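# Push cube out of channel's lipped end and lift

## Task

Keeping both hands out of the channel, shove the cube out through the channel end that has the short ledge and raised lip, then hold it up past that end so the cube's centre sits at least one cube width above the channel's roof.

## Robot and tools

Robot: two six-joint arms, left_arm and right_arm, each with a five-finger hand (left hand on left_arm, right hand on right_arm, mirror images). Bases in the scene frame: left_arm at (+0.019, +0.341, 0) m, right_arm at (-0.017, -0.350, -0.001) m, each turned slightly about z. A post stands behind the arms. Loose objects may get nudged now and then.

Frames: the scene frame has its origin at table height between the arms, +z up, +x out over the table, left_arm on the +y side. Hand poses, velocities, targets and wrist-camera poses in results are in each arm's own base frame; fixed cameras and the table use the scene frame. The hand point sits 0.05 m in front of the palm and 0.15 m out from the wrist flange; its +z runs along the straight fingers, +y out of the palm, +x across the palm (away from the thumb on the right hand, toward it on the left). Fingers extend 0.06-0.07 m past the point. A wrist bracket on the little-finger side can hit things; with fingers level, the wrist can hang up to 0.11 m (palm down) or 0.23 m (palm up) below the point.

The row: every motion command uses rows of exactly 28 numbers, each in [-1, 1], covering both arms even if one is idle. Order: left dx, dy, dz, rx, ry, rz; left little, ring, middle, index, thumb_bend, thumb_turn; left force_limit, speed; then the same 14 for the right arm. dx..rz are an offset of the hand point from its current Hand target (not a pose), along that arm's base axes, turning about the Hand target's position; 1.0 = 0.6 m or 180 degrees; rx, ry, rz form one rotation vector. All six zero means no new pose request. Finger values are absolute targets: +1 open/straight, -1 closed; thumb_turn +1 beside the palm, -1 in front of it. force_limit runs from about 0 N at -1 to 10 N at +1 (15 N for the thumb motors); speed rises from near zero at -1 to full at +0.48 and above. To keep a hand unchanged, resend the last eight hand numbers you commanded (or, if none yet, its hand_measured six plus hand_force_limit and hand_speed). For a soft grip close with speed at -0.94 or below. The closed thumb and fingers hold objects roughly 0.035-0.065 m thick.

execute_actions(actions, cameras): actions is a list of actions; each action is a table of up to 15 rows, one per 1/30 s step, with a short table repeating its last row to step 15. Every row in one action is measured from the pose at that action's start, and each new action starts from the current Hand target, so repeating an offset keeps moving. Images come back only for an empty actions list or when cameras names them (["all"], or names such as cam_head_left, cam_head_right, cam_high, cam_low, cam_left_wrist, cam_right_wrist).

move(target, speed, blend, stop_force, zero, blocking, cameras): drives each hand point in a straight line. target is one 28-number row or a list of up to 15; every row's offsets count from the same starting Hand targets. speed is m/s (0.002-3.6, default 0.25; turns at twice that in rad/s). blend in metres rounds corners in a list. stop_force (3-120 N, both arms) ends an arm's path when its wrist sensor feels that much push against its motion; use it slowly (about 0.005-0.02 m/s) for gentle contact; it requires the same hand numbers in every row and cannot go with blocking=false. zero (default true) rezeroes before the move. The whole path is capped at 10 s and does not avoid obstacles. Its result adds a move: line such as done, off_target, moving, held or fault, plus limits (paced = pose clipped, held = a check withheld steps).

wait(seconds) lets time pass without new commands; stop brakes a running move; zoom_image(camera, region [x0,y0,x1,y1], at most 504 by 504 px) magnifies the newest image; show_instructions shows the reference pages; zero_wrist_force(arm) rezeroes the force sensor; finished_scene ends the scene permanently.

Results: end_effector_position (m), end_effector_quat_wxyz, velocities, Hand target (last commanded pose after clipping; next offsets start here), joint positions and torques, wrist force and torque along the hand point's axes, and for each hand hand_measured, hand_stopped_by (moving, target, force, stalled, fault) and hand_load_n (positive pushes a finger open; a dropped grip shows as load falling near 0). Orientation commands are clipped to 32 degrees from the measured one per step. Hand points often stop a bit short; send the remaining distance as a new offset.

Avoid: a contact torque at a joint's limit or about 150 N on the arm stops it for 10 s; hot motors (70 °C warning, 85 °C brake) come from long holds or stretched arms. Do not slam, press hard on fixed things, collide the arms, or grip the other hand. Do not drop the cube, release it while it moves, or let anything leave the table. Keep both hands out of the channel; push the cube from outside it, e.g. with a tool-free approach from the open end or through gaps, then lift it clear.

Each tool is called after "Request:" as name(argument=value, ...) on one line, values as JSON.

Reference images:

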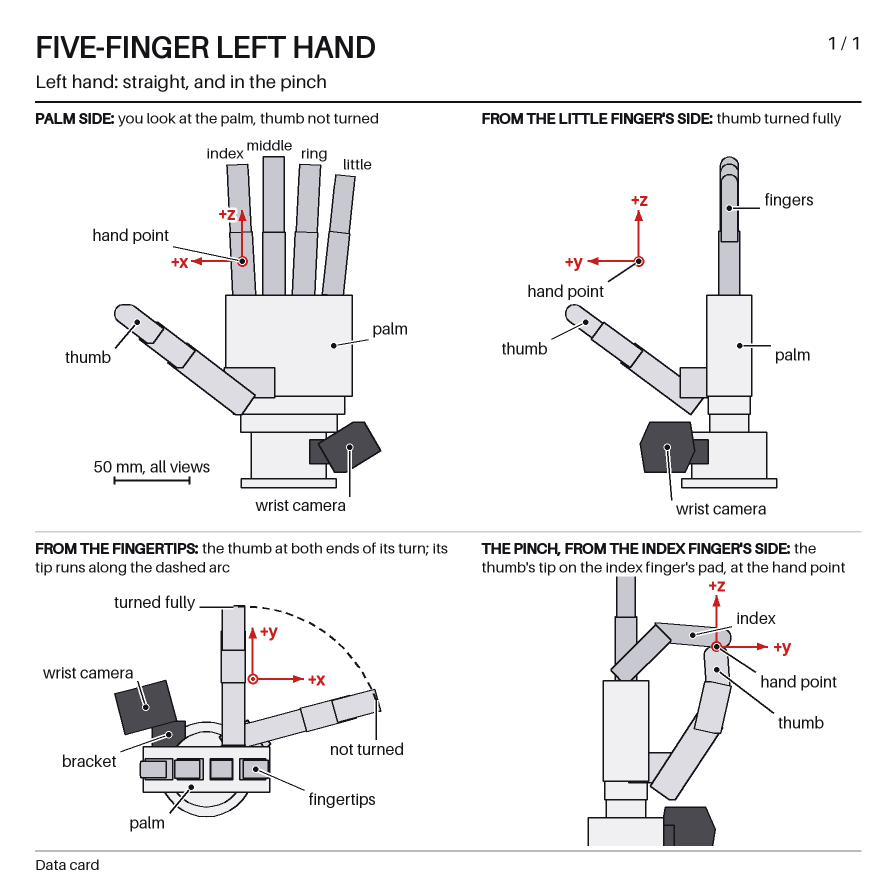

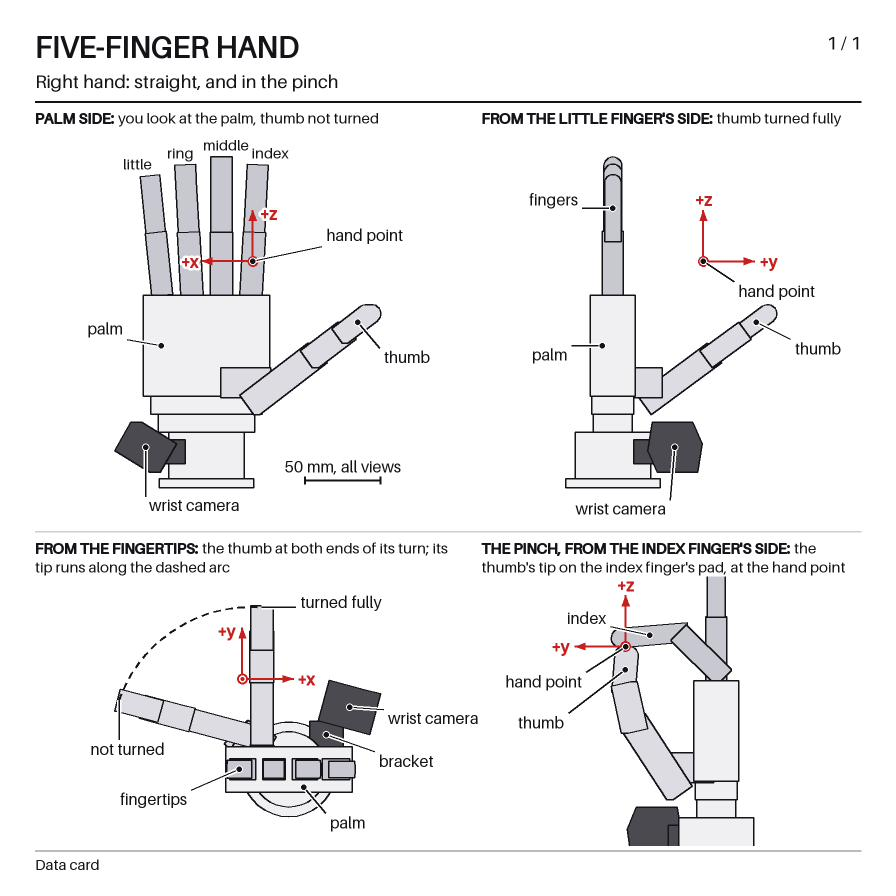

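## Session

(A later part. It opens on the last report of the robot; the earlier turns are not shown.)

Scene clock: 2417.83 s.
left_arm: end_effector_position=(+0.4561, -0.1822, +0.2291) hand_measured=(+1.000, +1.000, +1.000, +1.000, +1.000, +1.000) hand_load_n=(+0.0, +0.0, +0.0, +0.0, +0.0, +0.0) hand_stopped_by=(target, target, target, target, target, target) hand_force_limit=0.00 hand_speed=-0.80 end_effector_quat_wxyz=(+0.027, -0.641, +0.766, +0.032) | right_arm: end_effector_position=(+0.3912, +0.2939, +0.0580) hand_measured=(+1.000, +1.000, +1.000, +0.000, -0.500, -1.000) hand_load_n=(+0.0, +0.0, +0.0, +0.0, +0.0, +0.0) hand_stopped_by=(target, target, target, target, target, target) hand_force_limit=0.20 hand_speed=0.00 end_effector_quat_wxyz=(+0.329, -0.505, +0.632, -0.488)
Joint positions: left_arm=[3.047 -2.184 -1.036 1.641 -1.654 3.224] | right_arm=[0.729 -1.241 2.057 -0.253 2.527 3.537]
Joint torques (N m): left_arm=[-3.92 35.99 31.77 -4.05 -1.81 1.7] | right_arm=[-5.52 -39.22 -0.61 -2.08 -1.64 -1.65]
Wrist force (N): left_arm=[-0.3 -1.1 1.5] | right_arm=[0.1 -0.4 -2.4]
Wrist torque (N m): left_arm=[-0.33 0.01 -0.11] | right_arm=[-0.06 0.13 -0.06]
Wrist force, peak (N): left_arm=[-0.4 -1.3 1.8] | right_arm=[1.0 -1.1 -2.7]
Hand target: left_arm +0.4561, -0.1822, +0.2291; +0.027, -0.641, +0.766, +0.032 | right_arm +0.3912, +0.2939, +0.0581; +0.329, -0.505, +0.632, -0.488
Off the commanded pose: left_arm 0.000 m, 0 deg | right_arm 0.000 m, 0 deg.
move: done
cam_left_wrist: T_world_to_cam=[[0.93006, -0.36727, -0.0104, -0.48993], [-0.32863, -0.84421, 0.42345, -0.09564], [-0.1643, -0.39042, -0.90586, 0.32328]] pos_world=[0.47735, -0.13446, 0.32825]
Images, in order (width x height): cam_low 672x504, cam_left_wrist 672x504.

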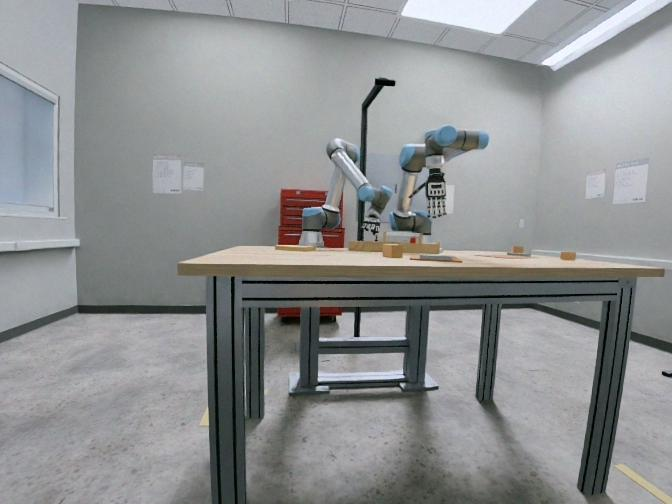

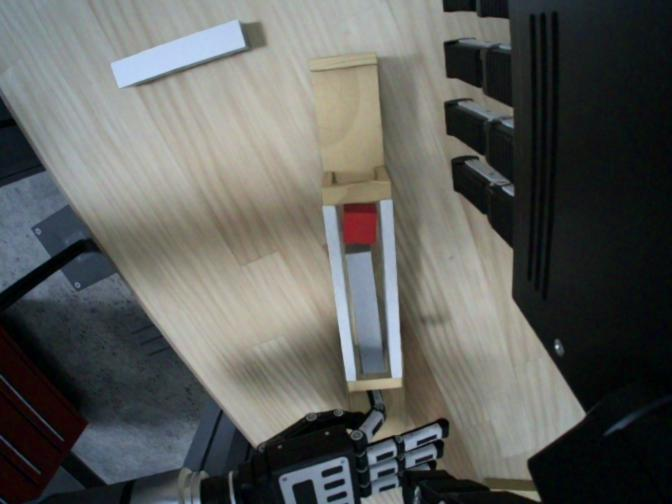

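Request:
move(target=[[0,0,0,0,0,0,1,1,1,1,1,1,0,-0.8,-0.0157,-0.0533,0,0,0,0,1,1,1,0,-0.5,-1,0.2,0.0],[0,0,0.167,0,0,0,1,1,1,1,1,1,0,-0.8,-0.0157,-0.0533,0.2,0,0,0,1,1,1,0,-0.5,-1,0.2,0.0],[-0.150,0.254,0.0515,-0.3170,-0.1972,-0.4509,1,1,1,1,1,1,0,-0.8,-0.102,-0.40,0.27,0,0,0,1,1,1,0,-0.5,-1,0.2,0.0]], speed=[0.04,0.15,0.2], blend=0.01, cameras=["all"])

Scene clock: 2530.47 s.
left_arm: end_effector_position=(+0.3661, -0.0298, +0.2600) hand_measured=(+1.000, +1.000, +1.000, +1.000, +1.000, +1.000) hand_load_n=(+0.0, -0.5, +0.0, +0.0, -0.5, +0.0) hand_stopped_by=(target, target, target, target, target, target) hand_force_limit=0.00 hand_speed=-0.80 end_effector_quat_wxyz=(-0.035, +0.061, +0.864, -0.499) | right_arm: end_effector_position=(+0.3299, +0.0539, +0.2200) hand_measured=(+1.000, +1.000, +1.000, +0.000, -0.500, -1.000) hand_load_n=(+0.0, +0.0, +0.0, +0.0, +0.0, +0.0) hand_stopped_by=(target, target, target, target, target, target) hand_force_limit=0.20 hand_speed=0.00 end_effector_quat_wxyz=(+0.329, -0.505, +0.632, -0.488)
Joint positions: left_arm=[3.786 -1.941 -1.733 1.217 -0.911 5.818] | right_arm=[-0.429 -2.345 2.383 0.277 1.452 3.022]
Joint torques (N m): left_arm=[-7.11 38.75 30.93 -3.37 2.16 2.29] | right_arm=[4.61 20.89 -16.4 -3.55 2.25 1.44]
Wrist force (N): left_arm=[-0.3 1.0 0.7] | right_arm=[-0.1 0.0 -2.2]
Wrist torque (N m): left_arm=[0.14 0.04 -0.03] | right_arm=[0.02 0.15 0.11]
Wrist force, peak (N): left_arm=[-0.5 -1.3 2.3] | right_arm=[-0.2 -2.0 -2.8]
Hand target: left_arm +0.3661, -0.0298, +0.2600; -0.035, +0.061, +0.864, -0.499 | right_arm +0.3300, +0.0539, +0.2201; +0.329, -0.505, +0.632, -0.488
Off the commanded pose: left_arm 0.000 m, 0 deg | right_arm 0.000 m, 0 deg.
move: done
cam_left_wrist: T_world_to_cam=[[-0.26091, -0.44036, 0.85908, -0.14211], [-0.77084, 0.63075, 0.08921, 0.28312], [-0.58115, -0.63894, -0.50401, 0.43675]] pos_world=[0.43498, 0.0379, 0.31696]
cam_right_wrist: T_world_to_cam=[[-0.41276, -0.2163, -0.88479, 0.34234], [-0.32003, 0.9439, -0.08146, 0.07192], [0.85277, 0.24953, -0.45882, -0.08212]] pos_world=[0.23435, 0.02666, 0.27108]

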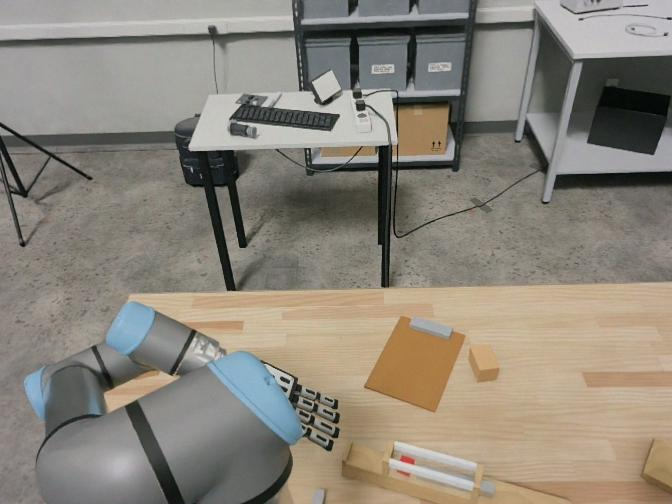

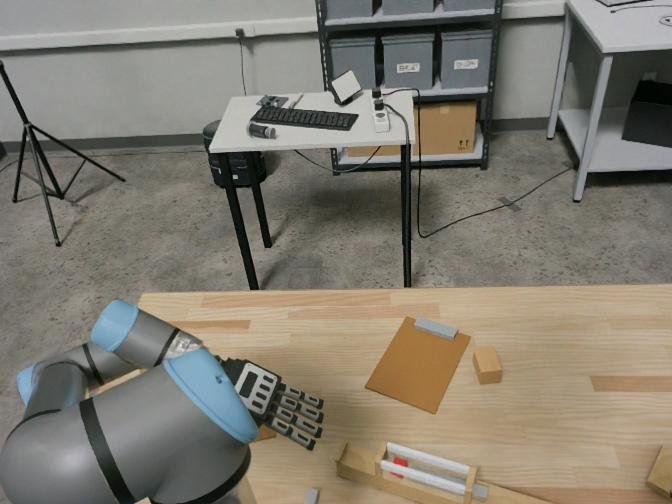

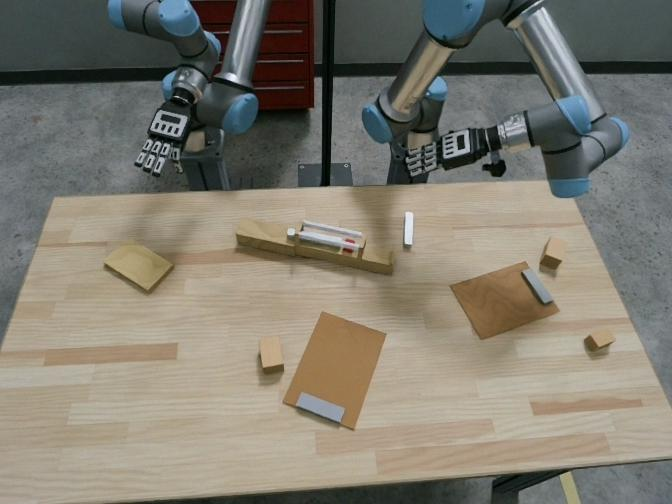

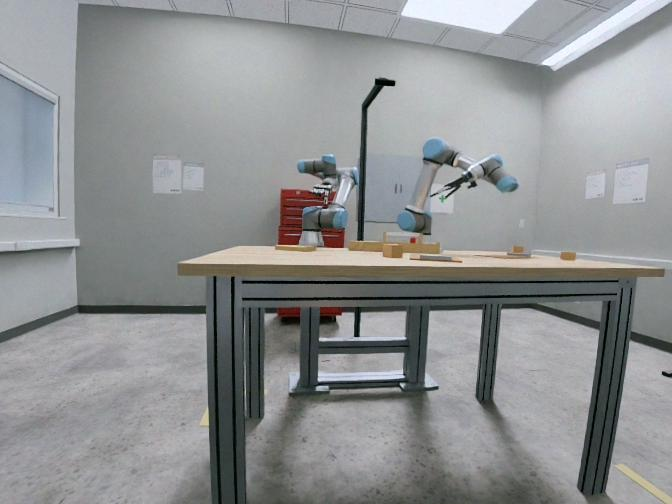

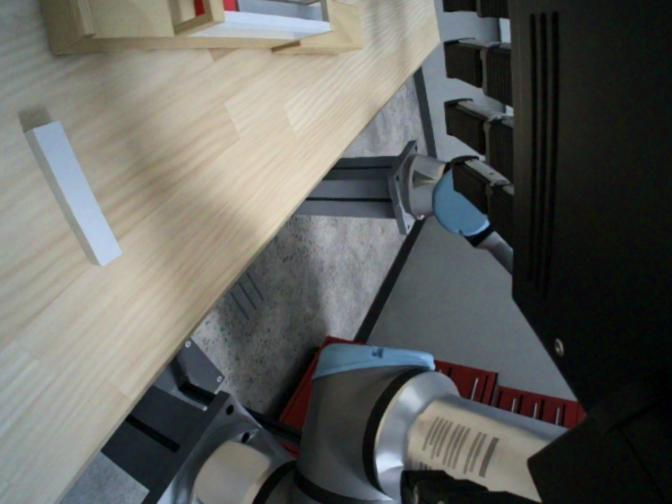

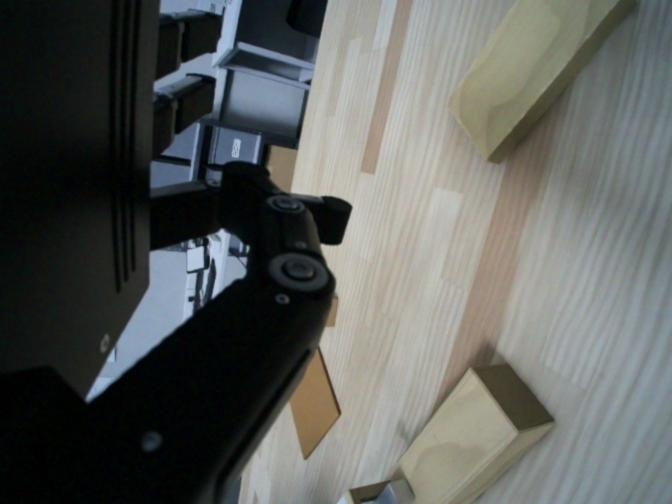

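Request:
zoom_image(camera="cam_left_wrist", region=[0, 90, 180, 290])

Scaled by 2.520 from the camera's image (finer frame: 960x720).

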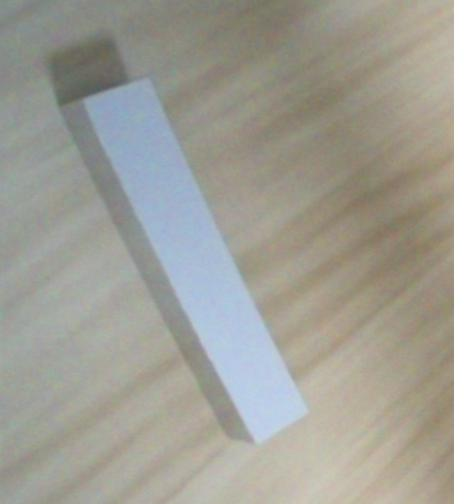

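Request:
move(target=[-0.0283,-0.0635,-0.2667,0,0,-0.0028,1,1,1,1,0.25,-1,0.2,0.2,0,0,0,0,0,0,1,1,1,0,-0.5,-1,0.2,0.0], speed=0.1, cameras=["cam_left_wrist","cam_high","cam_low","cam_head_left"])

Scene clock: 2647.20 s.
left_arm: end_effector_position=(+0.3491, -0.0680, +0.1001) hand_measured=(+1.000, +1.000, +1.000, +1.000, +0.250, -1.000) hand_load_n=(+0.0, +0.0, +0.0, +0.0, +0.0, +0.0) hand_stopped_by=(target, target, target, target, target, target) hand_force_limit=0.20 hand_speed=0.20 end_effector_quat_wxyz=(-0.038, +0.064, +0.864, -0.499) | right_arm: end_effector_position=(+0.3300, +0.0539, +0.2201) hand_measured=(+1.000, +1.000, +1.000, +0.000, -0.500, -1.000) hand_load_n=(+0.0, +0.0, -0.5, +0.0, +0.0, +0.0) hand_stopped_by=(target, target, target, target, target, target) hand_force_limit=0.20 hand_speed=0.00 end_effector_quat_wxyz=(+0.329, -0.505, +0.632, -0.488)
Joint positions: left_arm=[3.731 -2.153 -1.926 1.646 -0.876 5.78] | right_arm=[-0.429 -2.345 2.383 0.277 1.452 3.022]
Joint torques (N m): left_arm=[9.98 31.9 25.34 -1.56 -1.4 1.81] | right_arm=[9.01 18.76 -29.15 -3.54 2.33 1.28]
Wrist force (N): left_arm=[-0.4 0.7 0.8] | right_arm=[0.1 -0.1 -2.0]
Wrist torque (N m): left_arm=[0.08 0.08 -0.03] | right_arm=[-0.01 0.09 0.09]
Wrist force, peak (N): left_arm=[-0.5 1.7 1.3] | right_arm=[0.2 0.2 -2.9]
Hand target: left_arm +0.3491, -0.0679, +0.1000; -0.037, +0.064, +0.864, -0.499 | right_arm +0.3300, +0.0539, +0.2201; +0.329, -0.505, +0.632, -0.488
Off the commanded pose: left_arm 0.000 m, 0 deg | right_arm 0.000 m, 0 deg.
move: done
cam_left_wrist: T_world_to_cam=[[-0.26473, -0.43787, 0.85918, -0.02454], [-0.76517, 0.63762, 0.08919, 0.30683], [-0.58688, -0.63381, -0.50385, 0.32419]] pos_world=[0.41854, -0.00091, 0.15706]
Images, in order (width x height): cam_head_left 672x504, cam_high 672x504, cam_low 672x504, cam_left_wrist 672x504.

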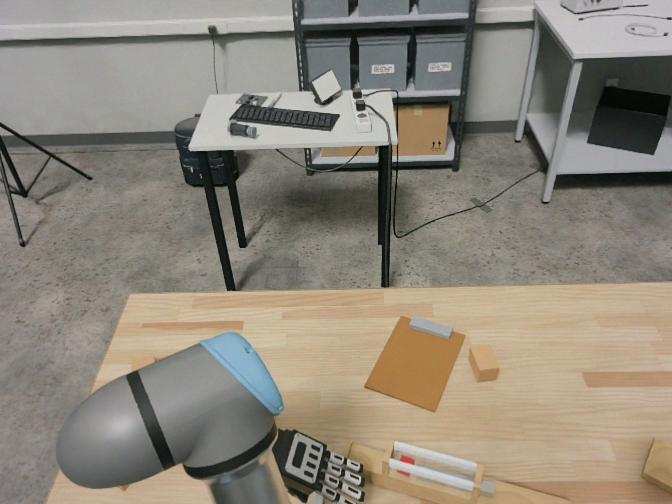

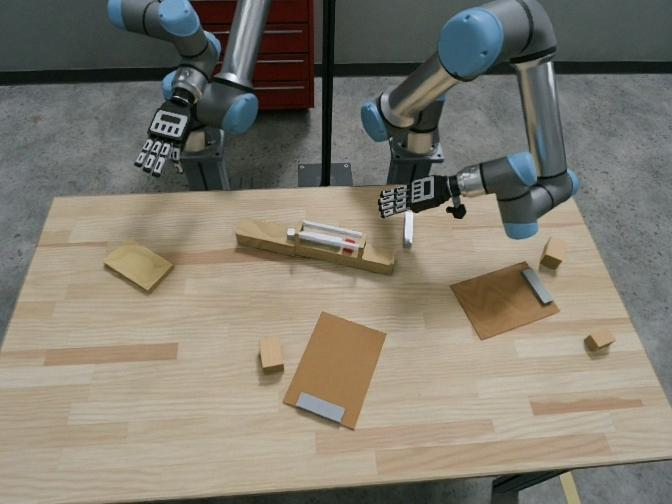

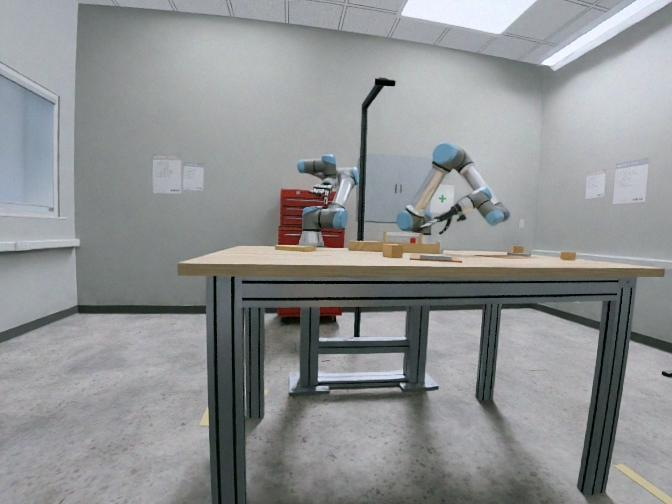

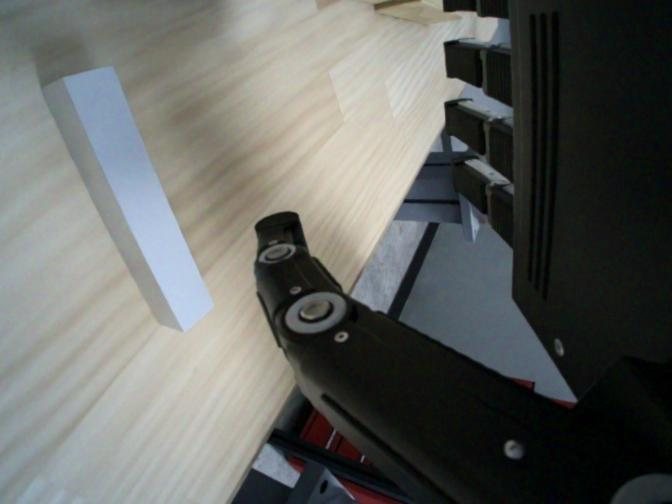

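Request:
move(target=[0.0057,0.0083,-0.1167,0,0,-0.0017,1,1,1,1,0.25,-1,0.2,0.2,0,0,0,0,0,0,1,1,1,0,-0.5,-1,0.2,0.0], speed=0.06, cameras=["cam_left_wrist","cam_high","cam_low"])

Request:
zoom_image(camera="cam_low", region=[400, 190, 510, 265])

Scene clock: 2671.33 s.
left_arm: end_effector_position=(+0.3526, -0.0628, +0.0299) hand_measured=(+1.000, +1.000, +1.000, +1.000, +0.250, -1.000) hand_load_n=(+0.0, +0.0, +0.0, +0.0, +0.0, +0.0) hand_stopped_by=(target, target, target, target, target, target) hand_force_limit=0.20 hand_speed=0.20 end_effector_quat_wxyz=(-0.039, +0.067, +0.864, -0.498) | right_arm: end_effector_position=(+0.3300, +0.0539, +0.2201) hand_measured=(+1.000, +1.000, +1.000, +0.000, -0.500, -1.000) hand_load_n=(+0.0, +0.0, +0.0, +0.0, +0.0, +0.0) hand_stopped_by=(target, target, target, target, target, target) hand_force_limit=0.20 hand_speed=0.00 end_effector_quat_wxyz=(+0.329, -0.505, +0.632, -0.488)
Joint positions: left_arm=[3.735 -2.309 -1.911 1.783 -0.883 5.788] | right_arm=[-0.429 -2.345 2.383 0.277 1.452 3.022]
Joint torques (N m): left_arm=[6.91 44.17 5.53 -4.01 -0.46 1.02] | right_arm=[7.78 18.79 -29.72 -3.4 2.41 1.16]
Wrist force (N): left_arm=[-0.7 0.3 0.8] | right_arm=[-0.1 -0.1 -2.3]
Wrist torque (N m): left_arm=[0.01 0.12 -0.12] | right_arm=[0.01 0.15 0.07]
Wrist force, peak (N): left_arm=[-0.7 1.1 1.0] | right_arm=[-0.2 0.4 -2.8]
Hand target: left_arm +0.3526, -0.0629, +0.0300; -0.039, +0.067, +0.863, -0.498 | right_arm +0.3300, +0.0539, +0.2201; +0.329, -0.505, +0.632, -0.488
Off the commanded pose: left_arm 0.000 m, 0 deg | right_arm 0.000 m, 0 deg.
move: done
cam_left_wrist: T_world_to_cam=[[-0.26756, -0.43667, 0.85891, 0.03999], [-0.76173, 0.64175, 0.08897, 0.3116], [-0.59006, -0.63045, -0.50434, 0.29549]] pos_world=[0.42242, 0.00378, 0.08696]
Images, in order (width x height): cam_high 672x504, cam_low 672x504, cam_left_wrist 672x504.

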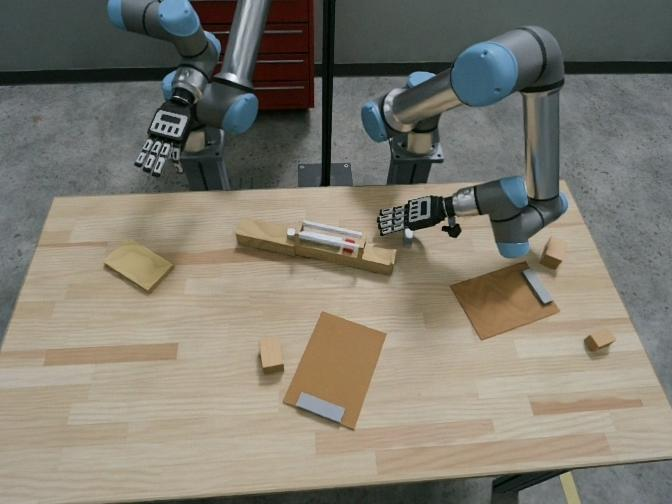

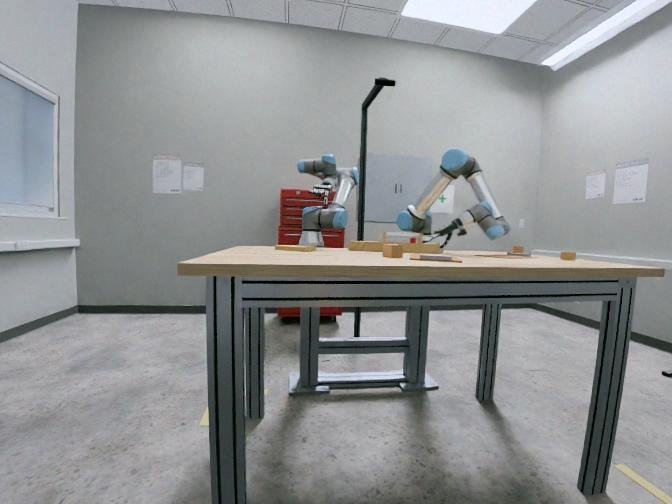

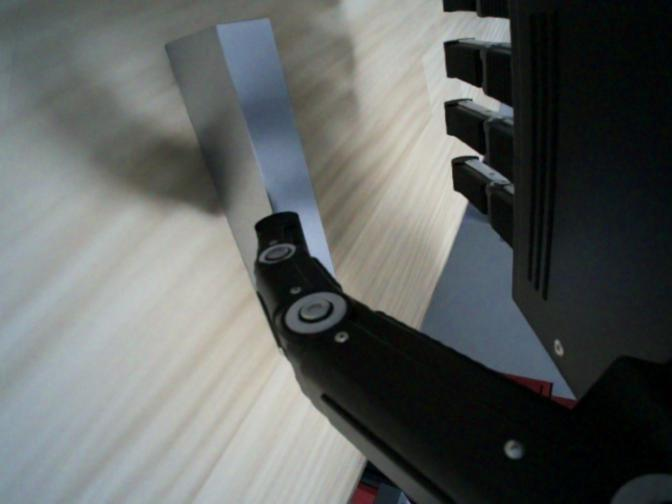

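Scaled by 4.582 from the camera's image (finer frame: 960x720).

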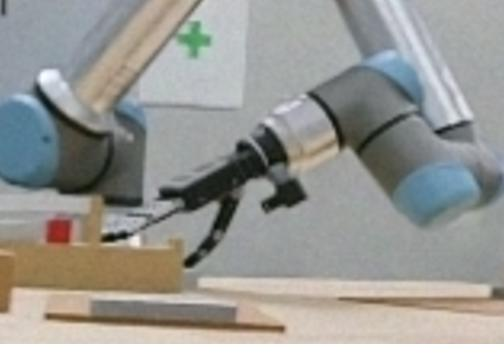

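Request:
zoom_image(camera="cam_left_wrist", region=[160, 10, 360, 350])

Scaled by 1.482 from the camera's image (finer frame: 960x720).

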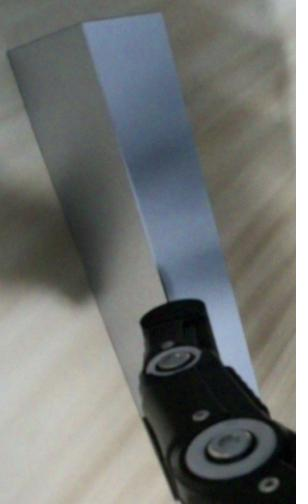

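Request:
move(target=[[0.0014,0.01,0,0,0,0,1,1,1,1,0.25,-1,0.2,0.2,0,0,0,0,0,0,1,1,1,0,-0.5,-1,0.2,0.0],[0.0014,0.01,-0.0167,0,0,0,1,1,1,1,0.25,-1,0.2,0.2,0,0,0,0,0,0,1,1,1,0,-0.5,-1,0.2,0.0]], speed=0.02, stop_force=5, cameras=["cam_left_wrist","cam_low"])

Request:
zoom_image(camera="cam_left_wrist", region=[160, 10, 360, 350])

Scene clock: 2717.57 s.
left_arm: end_effector_position=(+0.3534, -0.0569, +0.0199) hand_measured=(+1.000, +1.000, +1.000, +1.000, +0.250, -1.000) hand_load_n=(+0.0, +0.0, -0.5, +0.0, +0.0, +0.0) hand_stopped_by=(target, target, target, target, target, target) hand_force_limit=0.20 hand_speed=0.20 end_effector_quat_wxyz=(-0.039, +0.067, +0.863, -0.498) | right_arm: end_effector_position=(+0.3300, +0.0539, +0.2201) hand_measured=(+1.000, +1.000, +1.000, +0.000, -0.500, -1.000) hand_load_n=(+0.0, +0.0, +0.0, +0.0, +0.5, +0.0) hand_stopped_by=(target, target, target, target, target, target) hand_force_limit=0.20 hand_speed=0.00 end_effector_quat_wxyz=(+0.329, -0.505, +0.632, -0.488)
Joint positions: left_arm=[3.745 -2.334 -1.902 1.794 -0.891 5.797] | right_arm=[-0.429 -2.345 2.383 0.277 1.452 3.022]
Joint torques (N m): left_arm=[-7.17 44.1 11.81 -4.14 2.52 -1.9] | right_arm=[9.25 20.18 -29.08 -3.25 2.4 1.11]
Wrist force (N): left_arm=[-0.4 0.6 0.6] | right_arm=[-0.3 -0.2 -2.4]
Wrist torque (N m): left_arm=[0.07 0.06 -0.10] | right_arm=[0.00 0.18 0.06]
Wrist force, peak (N): left_arm=[-0.6 0.9 0.9] | right_arm=[-0.5 -0.1 -2.6]
Hand target: left_arm +0.3534, -0.0569, +0.0199; -0.039, +0.067, +0.863, -0.498 | right_arm +0.3300, +0.0539, +0.2201; +0.329, -0.505, +0.632, -0.488
Off the commanded pose: left_arm 0.000 m, 0 deg | right_arm 0.000 m, 0 deg.
move: done
cam_left_wrist: T_world_to_cam=[[-0.26741, -0.43662, 0.85898, 0.05134], [-0.76174, 0.64173, 0.08906, 0.30925], [-0.59012, -0.63051, -0.5042, 0.29472]] pos_world=[0.42322, 0.00978, 0.07696]
Images, in order (width x height): cam_low 672x504, cam_left_wrist 672x504.

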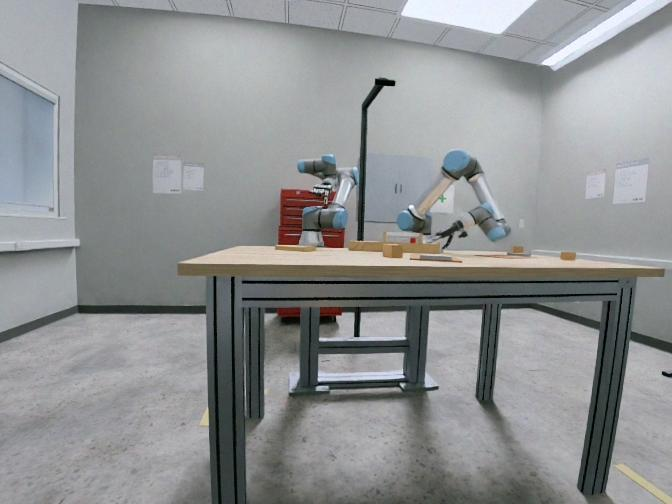

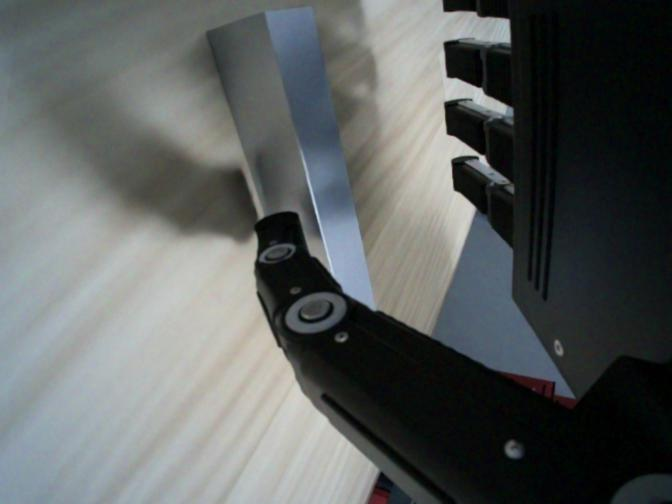

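Scaled by 1.482 from the camera's image (finer frame: 960x720).

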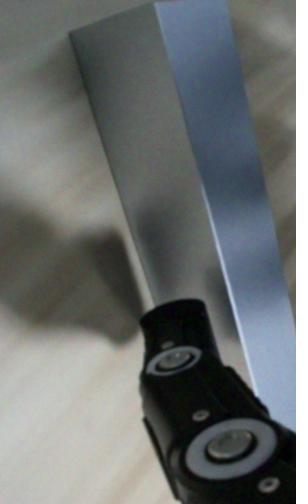

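Request:
move(target=[-0.0013,-0.0083,-0.002,0,0,0,1,1,1,1,0.25,-1,0.2,0.2,0,0,0,0,0,0,1,1,1,0,-0.5,-1,0.2,0.0], speed=0.01, stop_force=5, cameras=["cam_left_wrist"])

Request:
zoom_image(camera="cam_left_wrist", region=[160, 10, 360, 350])

Scene clock: 2728.67 s.
left_arm: end_effector_position=(+0.3526, -0.0619, +0.0187) hand_measured=(+1.000, +1.000, +1.000, +1.000, +0.250, -1.000) hand_load_n=(+0.0, -0.5, +0.0, +0.0, +0.5, +0.0) hand_stopped_by=(target, target, target, target, target, target) hand_force_limit=0.20 hand_speed=0.20 end_effector_quat_wxyz=(-0.039, +0.067, +0.863, -0.498) | right_arm: end_effector_position=(+0.3300, +0.0539, +0.2201) hand_measured=(+1.000, +1.000, +1.000, +0.000, -0.500, -1.000) hand_load_n=(+0.0, +0.0, +0.0, +0.0, +0.0, +0.0) hand_stopped_by=(target, target, target, target, target, target) hand_force_limit=0.20 hand_speed=0.00 end_effector_quat_wxyz=(+0.329, -0.505, +0.632, -0.488)
Joint positions: left_arm=[3.736 -2.334 -1.908 1.804 -0.884 5.79] | right_arm=[-0.429 -2.345 2.383 0.277 1.452 3.022]
Joint torques (N m): left_arm=[8.93 43.72 23.21 -4.25 -1.47 2.19] | right_arm=[8.95 19.75 -28.19 -3.29 2.38 1.25]
Wrist force (N): left_arm=[-0.7 0.9 0.7] | right_arm=[-0.1 0.1 -2.3]
Wrist torque (N m): left_arm=[0.07 0.11 -0.05] | right_arm=[0.04 0.14 0.08]
Wrist force, peak (N): left_arm=[-0.5 0.8 1.1] | right_arm=[-0.3 -0.3 -2.8]
Hand target: left_arm +0.3526, -0.0619, +0.0187; -0.039, +0.067, +0.863, -0.498 | right_arm +0.3300, +0.0539, +0.2201; +0.329, -0.505, +0.632, -0.488
Off the commanded pose: left_arm 0.000 m, 0 deg | right_arm 0.000 m, 0 deg.
move: done
cam_left_wrist: T_world_to_cam=[[-0.26736, -0.43657, 0.85903, 0.04995], [-0.76174, 0.64174, 0.08906, 0.31195], [-0.59015, -0.63054, -0.50412, 0.2905]] pos_world=[0.42241, 0.00478, 0.07576]

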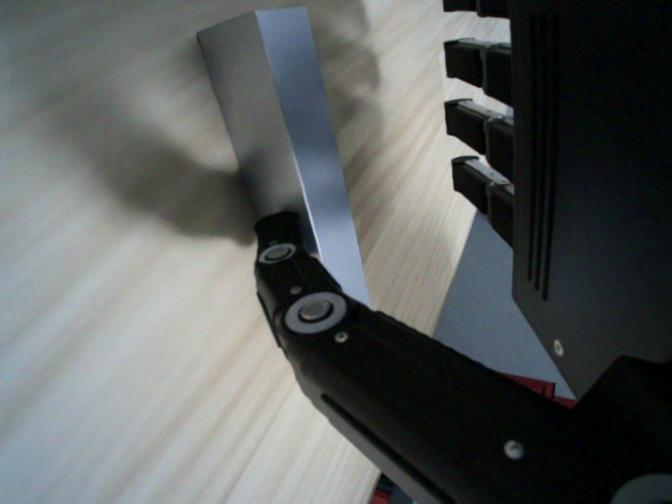

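Scaled by 1.482 from the camera's image (finer frame: 960x720).

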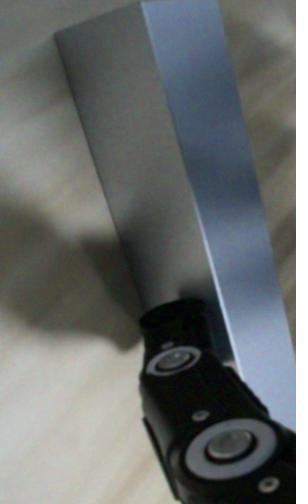

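Request:
move(target=[0,0,0,0,0,0,1,1,0.2,0.2,0.25,-1,0.2,-0.3,0,0,0,0,0,0,1,1,1,0,-0.5,-1,0.2,0.0])

Request:
move(target=[0,0,0,0,0,0,1,1,-0.4,-0.4,0.25,-1,0.2,-0.85,0,0,0,0,0,0,1,1,1,0,-0.5,-1,0.2,0.0], cameras=["cam_left_wrist","cam_high","cam_low"])

Scene clock: 2738.67 s.
left_arm: end_effector_position=(+0.3526, -0.0619, +0.0188) hand_measured=(+1.000, +1.000, +0.302, +0.200, +0.250, -1.000) hand_load_n=(+0.0, +0.0, +8.5, +0.0, +1.0, +0.0) hand_stopped_by=(target, target, force, target, target, target) hand_force_limit=0.20 hand_speed=-0.30 end_effector_quat_wxyz=(-0.039, +0.067, +0.863, -0.498) | right_arm: end_effector_position=(+0.3300, +0.0539, +0.2201) hand_measured=(+1.000, +1.000, +1.000, +0.000, -0.500, -1.000) hand_load_n=(+0.0, +0.0, -0.5, +0.0, +0.0, +0.0) hand_stopped_by=(target, target, target, target, target, target) hand_force_limit=0.20 hand_speed=0.00 end_effector_quat_wxyz=(+0.329, -0.505, +0.632, -0.488)
Joint positions: left_arm=[3.736 -2.334 -1.908 1.804 -0.884 5.79] | right_arm=[-0.429 -2.345 2.383 0.277 1.452 3.022]
Joint torques (N m): left_arm=[9.37 40.99 21.42 1.71 -1.63 2.12] | right_arm=[7.16 19.35 -28.84 -3.23 2.22 1.36]
Wrist force (N): left_arm=[-0.1 -14.9 -1.8] | right_arm=[-0.2 -0.1 -2.2]
Wrist torque (N m): left_arm=[-0.03 -0.01 0.33] | right_arm=[0.01 0.15 0.08]
Wrist force, peak (N): left_arm=[-0.3 -15.2 -0.7] | right_arm=[0.2 0.0 -2.8]
Hand target: left_arm +0.3526, -0.0619, +0.0187; -0.039, +0.067, +0.863, -0.498 | right_arm +0.3300, +0.0539, +0.2201; +0.329, -0.505, +0.632, -0.488
Off the commanded pose: left_arm 0.000 m, 0 deg | right_arm 0.000 m, 0 deg.
move: done

Scene clock: 2739.53 s.
left_arm: end_effector_position=(+0.3526, -0.0619, +0.0187) hand_measured=(+1.000, +1.000, +0.302, -0.048, +0.250, -1.000) hand_load_n=(+0.0, +0.0, +8.0, +6.0, +3.5, -1.0) hand_stopped_by=(target, target, force, force, target, target) hand_force_limit=0.20 hand_speed=-0.85 end_effector_quat_wxyz=(-0.039, +0.067, +0.863, -0.498) | right_arm: end_effector_position=(+0.3300, +0.0539, +0.2201) hand_measured=(+1.000, +1.000, +1.000, +0.000, -0.500, -1.000) hand_load_n=(+0.0, -0.5, +0.0, +0.0, +0.0, +0.0) hand_stopped_by=(target, target, target, target, target, target) hand_force_limit=0.20 hand_speed=0.00 end_effector_quat_wxyz=(+0.329, -0.505, +0.632, -0.488)
Joint positions: left_arm=[3.736 -2.334 -1.908 1.804 -0.884 5.79] | right_arm=[-0.429 -2.345 2.383 0.277 1.452 3.022]
Joint torques (N m): left_arm=[8.99 40.49 21.31 1.83 -1.25 2.02] | right_arm=[8.78 19.05 -30.07 -3.36 2.42 1.18]
Wrist force (N): left_arm=[0.2 -16.3 -2.4] | right_arm=[-0.1 -0.2 -2.1]
Wrist torque (N m): left_arm=[-0.11 -0.04 0.39] | right_arm=[-0.02 0.14 0.08]
Wrist force, peak (N): left_arm=[0.5 -16.5 -2.2] | right_arm=[-0.2 0.2 -2.8]
Hand target: left_arm +0.3526, -0.0619, +0.0187; -0.039, +0.067, +0.863, -0.498 | right_arm +0.3300, +0.0539, +0.2201; +0.329, -0.505, +0.632, -0.488
Off the commanded pose: left_arm 0.000 m, 0 deg | right_arm 0.000 m, 0 deg.
move: done
cam_left_wrist: T_world_to_cam=[[-0.26741, -0.43662, 0.85898, 0.04997], [-0.76174, 0.64173, 0.08906, 0.31195], [-0.59012, -0.63051, -0.5042, 0.29049]] pos_world=[0.42241, 0.00478, 0.07576]
Images, in order (width x height): cam_high 672x504, cam_low 672x504, cam_left_wrist 672x504.

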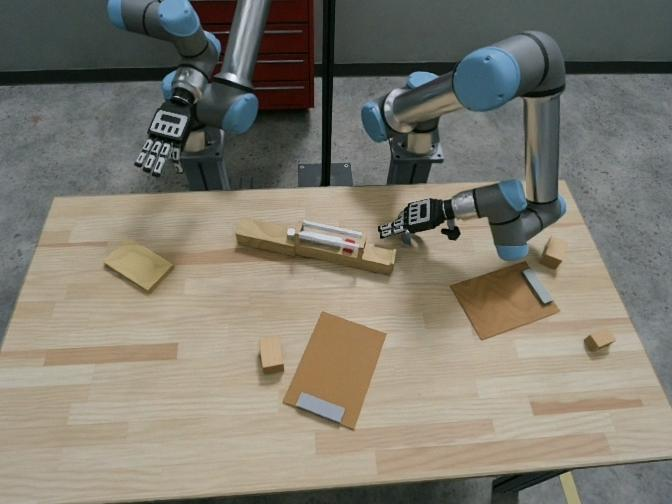

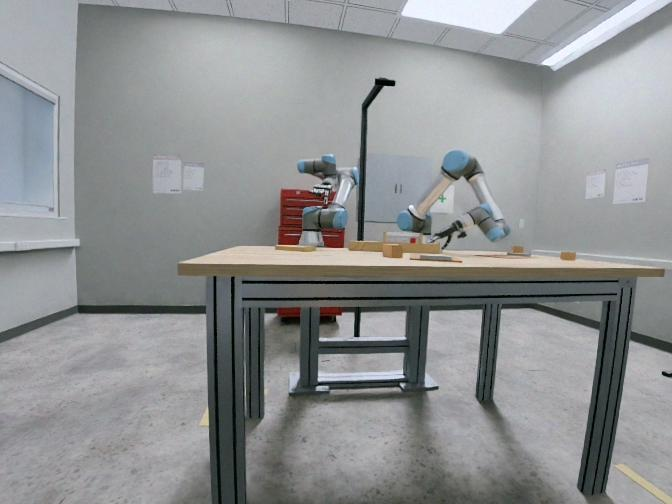

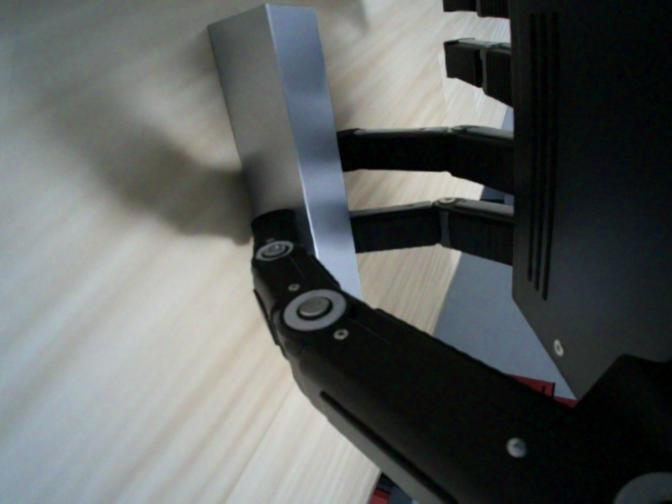

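Request:
move(target=[0,0,0,0,0,0,1,1,0.9,0.9,0.25,-1,0.2,-0.5,0,0,0,0,0,0,1,1,1,0,-0.5,-1,0.2,0.0])

Request:
move(target=[0,0,0,-0.0068,-0.0439,0,1,1,0.9,0.9,0.25,-1,0.2,-0.5,0,0,0,0,0,0,1,1,1,0,-0.5,-1,0.2,0.0], speed=0.05, cameras=["cam_left_wrist"])

Scene clock: 2757.70 s.
left_arm: end_effector_position=(+0.3526, -0.0619, +0.0187) hand_measured=(+1.000, +1.000, +0.900, +0.900, +0.250, -1.000) hand_load_n=(+0.0, +0.0, +0.0, +0.0, +0.0, +0.0) hand_stopped_by=(target, target, target, target, target, target) hand_force_limit=0.20 hand_speed=-0.50 end_effector_quat_wxyz=(-0.039, +0.067, +0.863, -0.498) | right_arm: end_effector_position=(+0.3300, +0.0539, +0.2201) hand_measured=(+1.000, +1.000, +1.000, +0.000, -0.500, -1.000) hand_load_n=(+0.0, +0.0, +0.0, +0.0, +0.0, +0.0) hand_stopped_by=(target, target, target, target, target, target) hand_force_limit=0.20 hand_speed=0.00 end_effector_quat_wxyz=(+0.329, -0.505, +0.632, -0.488)
Joint positions: left_arm=[3.736 -2.334 -1.908 1.804 -0.884 5.79] | right_arm=[-0.429 -2.345 2.383 0.277 1.452 3.022]
Joint torques (N m): left_arm=[4.44 37.3 19.62 -4.06 -0.11 2.3] | right_arm=[8.5 19.51 -28.96 -3.22 2.32 1.24]
Wrist force (N): left_arm=[-0.5 1.2 1.1] | right_arm=[-0.2 0.0 -2.8]
Wrist torque (N m): left_arm=[0.15 0.09 -0.05] | right_arm=[0.06 0.18 0.07]
Wrist force, peak (N): left_arm=[0.5 -16.3 -2.6] | right_arm=[-0.2 0.0 -2.8]
Hand target: left_arm +0.3526, -0.0619, +0.0187; -0.039, +0.067, +0.863, -0.498 | right_arm +0.3300, +0.0539, +0.2201; +0.329, -0.505, +0.632, -0.488
Off the commanded pose: left_arm 0.000 m, 0 deg | right_arm 0.000 m, 0 deg.
move: done

Scene clock: 2759.40 s.
left_arm: end_effector_position=(+0.3526, -0.0619, +0.0188) hand_measured=(+1.000, +1.000, +0.900, +0.900, +0.250, -1.000) hand_load_n=(+0.0, -0.5, +0.0, +0.0, +0.0, +0.0) hand_stopped_by=(target, target, target, target, target, target) hand_force_limit=0.20 hand_speed=-0.50 end_effector_quat_wxyz=(+0.022, +0.101, +0.859, -0.502) end_effector_velocity=(+0.000, -0.001, +0.000) end_effector_angular_velocity=(+0.000, +0.004, +0.000) | right_arm: end_effector_position=(+0.3300, +0.0539, +0.2201) hand_measured=(+1.000, +1.000, +1.000, +0.000, -0.500, -1.000) hand_load_n=(+0.0, +0.0, +0.0, +0.0, +0.0, +0.0) hand_stopped_by=(target, target, target, target, target, target) hand_force_limit=0.20 hand_speed=0.00 end_effector_quat_wxyz=(+0.329, -0.505, +0.632, -0.488)
Joint positions: left_arm=[3.781 -2.301 -1.977 1.853 -0.854 5.924] | right_arm=[-0.429 -2.345 2.383 0.277 1.452 3.022]
Joint velocities: left_arm=[-0.003 -0.001 0.002 -0.002 0.001 -0.005] | right_arm=[within noise]
Joint torques (N m): left_arm=[-8.42 26.81 21.23 -4.3 -0.75 -2.25] | right_arm=[6.99 20.66 -30.13 -3.44 2.2 1.23]
Wrist force (N): left_arm=[-0.5 1.1 1.0] | right_arm=[0.0 0.0 -2.3]
Wrist torque (N m): left_arm=[0.14 0.08 -0.08] | right_arm=[0.03 0.13 0.08]
Wrist force, peak (N): left_arm=[-0.7 1.4 1.0] | right_arm=[-0.3 0.4 -2.6]
Hand target: left_arm +0.3526, -0.0619, +0.0187; +0.022, +0.101, +0.859, -0.502 | right_arm +0.3300, +0.0539, +0.2201; +0.329, -0.505, +0.632, -0.488
Off the commanded pose: left_arm 0.000 m, 0 deg | right_arm 0.000 m, 0 deg.
move: done
cam_left_wrist: T_world_to_cam=[[-0.38355, -0.41862, 0.82319, 0.09263], [-0.76602, 0.6421, -0.03039, 0.31569], [-0.51585, -0.64224, -0.56695, 0.26476]] pos_world=[0.41393, 0.0061, 0.08344]

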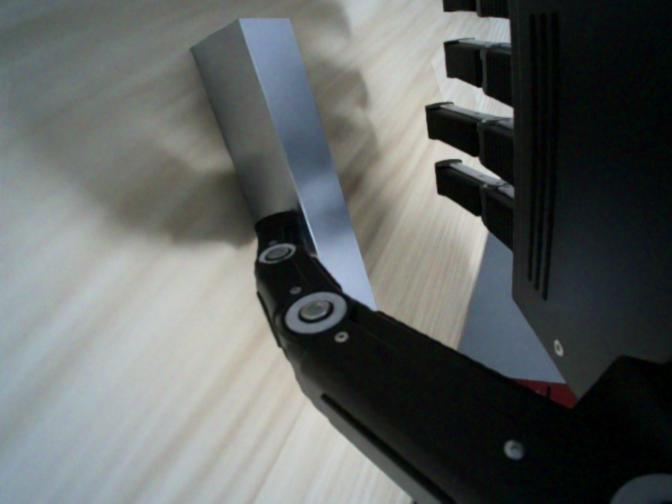

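Request:
move(target=[0,0,0,0,0,0,1,1,0.3,0.3,0.25,-1,0.2,-0.5,0,0,0,0,0,0,1,1,1,0,-0.5,-1,0.2,0.0])

Request:
move(target=[0,0,0,0,0,0,1,1,-0.4,-0.4,0.25,-1,0.2,-0.85,0,0,0,0,0,0,1,1,1,0,-0.5,-1,0.2,0.0], cameras=["cam_left_wrist","cam_high","cam_low"])

Scene clock: 2771.13 s.
left_arm: end_effector_position=(+0.3526, -0.0619, +0.0187) hand_measured=(+1.000, +1.000, +0.300, +0.300, +0.250, -1.000) hand_load_n=(+0.0, +0.0, +0.0, +0.0, +0.0, +0.0) hand_stopped_by=(target, target, target, target, target, target) hand_force_limit=0.20 hand_speed=-0.50 end_effector_quat_wxyz=(+0.022, +0.101, +0.859, -0.502) | right_arm: end_effector_position=(+0.3300, +0.0539, +0.2201) hand_measured=(+1.000, +1.000, +1.000, +0.000, -0.500, -1.000) hand_load_n=(+0.0, +0.0, +0.0, +0.0, +0.5, +0.0) hand_stopped_by=(target, target, target, target, target, target) hand_force_limit=0.20 hand_speed=0.00 end_effector_quat_wxyz=(+0.329, -0.505, +0.632, -0.488)
Joint positions: left_arm=[3.78 -2.301 -1.976 1.853 -0.854 5.924] | right_arm=[-0.429 -2.345 2.383 0.277 1.452 3.022]
Joint torques (N m): left_arm=[-8.64 25.44 21.56 -4.08 -1.41 -0.42] | right_arm=[7.41 18.61 -29.19 -3.03 2.18 1.37]
Wrist force (N): left_arm=[-0.1 1.0 1.1] | right_arm=[-0.3 0.0 -2.1]
Wrist torque (N m): left_arm=[0.12 0.02 -0.05] | right_arm=[0.01 0.16 0.07]
Wrist force, peak (N): left_arm=[-0.4 1.6 1.2] | right_arm=[-0.1 0.0 -2.9]
Hand target: left_arm +0.3526, -0.0619, +0.0187; +0.022, +0.101, +0.859, -0.502 | right_arm +0.3300, +0.0539, +0.2201; +0.329, -0.505, +0.632, -0.488
Off the commanded pose: left_arm 0.000 m, 0 deg | right_arm 0.000 m, 0 deg.
move: done

Scene clock: 2772.27 s.
left_arm: end_effector_position=(+0.3526, -0.0619, +0.0187) hand_measured=(+1.000, +1.000, -0.030, -0.058, +0.252, -1.000) hand_load_n=(+0.0, +0.0, +7.0, +7.0, +8.0, +0.0) hand_stopped_by=(target, target, force, force, target, target) hand_force_limit=0.20 hand_speed=-0.85 end_effector_quat_wxyz=(+0.022, +0.101, +0.859, -0.502) | right_arm: end_effector_position=(+0.3300, +0.0539, +0.2201) hand_measured=(+1.000, +1.000, +1.000, +0.000, -0.500, -1.000) hand_load_n=(+0.0, +0.0, +0.0, +0.0, +0.0, +0.0) hand_stopped_by=(target, target, target, target, target, target) hand_force_limit=0.20 hand_speed=0.00 end_effector_quat_wxyz=(+0.329, -0.505, +0.632, -0.488)
Joint positions: left_arm=[3.78 -2.301 -1.976 1.853 -0.854 5.924] | right_arm=[-0.429 -2.345 2.383 0.277 1.452 3.022]
Joint torques (N m): left_arm=[-6.36 26.65 19.56 -1.1 -0.91 -0.61] | right_arm=[6.73 18.33 -28.1 -3.21 2.02 1.44]
Wrist force (N): left_arm=[-0.2 0.8 0.6] | right_arm=[0.0 -0.1 -2.3]
Wrist torque (N m): left_arm=[0.16 0.05 -0.06] | right_arm=[0.02 0.13 0.08]
Wrist force, peak (N): left_arm=[-1.5 -7.4 0.4] | right_arm=[0.0 -0.2 -2.7]
Hand target: left_arm +0.3526, -0.0619, +0.0187; +0.022, +0.101, +0.859, -0.502 | right_arm +0.3300, +0.0539, +0.2201; +0.329, -0.505, +0.632, -0.488
Off the commanded pose: left_arm 0.000 m, 0 deg | right_arm 0.000 m, 0 deg.
move: done
cam_left_wrist: T_world_to_cam=[[-0.38357, -0.41865, 0.82317, 0.09276], [-0.76583, 0.64233, -0.03018, 0.31567], [-0.51611, -0.64198, -0.567, 0.26486]] pos_world=[0.41403, 0.0061, 0.08334]
Images, in order (width x height): cam_high 672x504, cam_low 672x504, cam_left_wrist 672x504.

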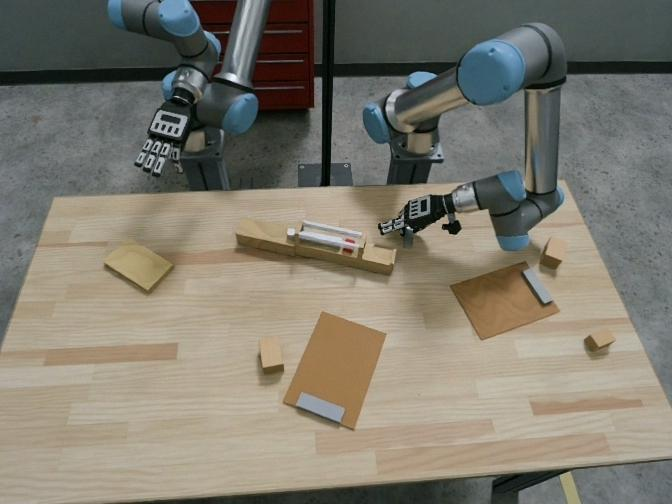

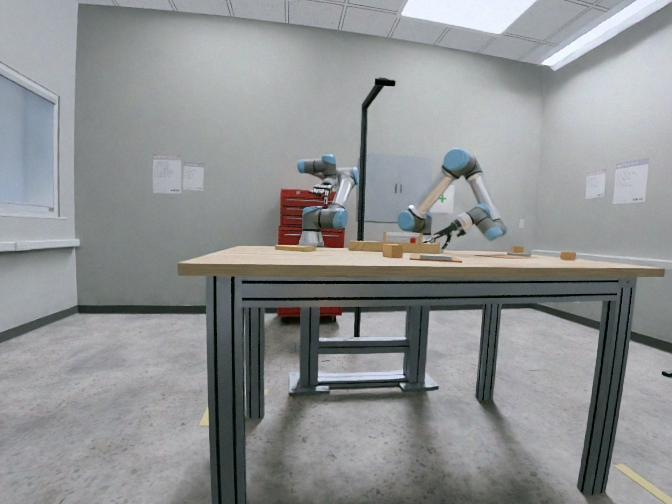

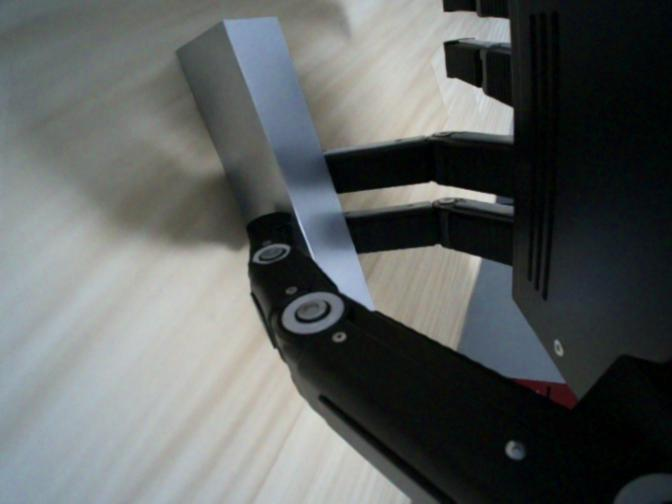

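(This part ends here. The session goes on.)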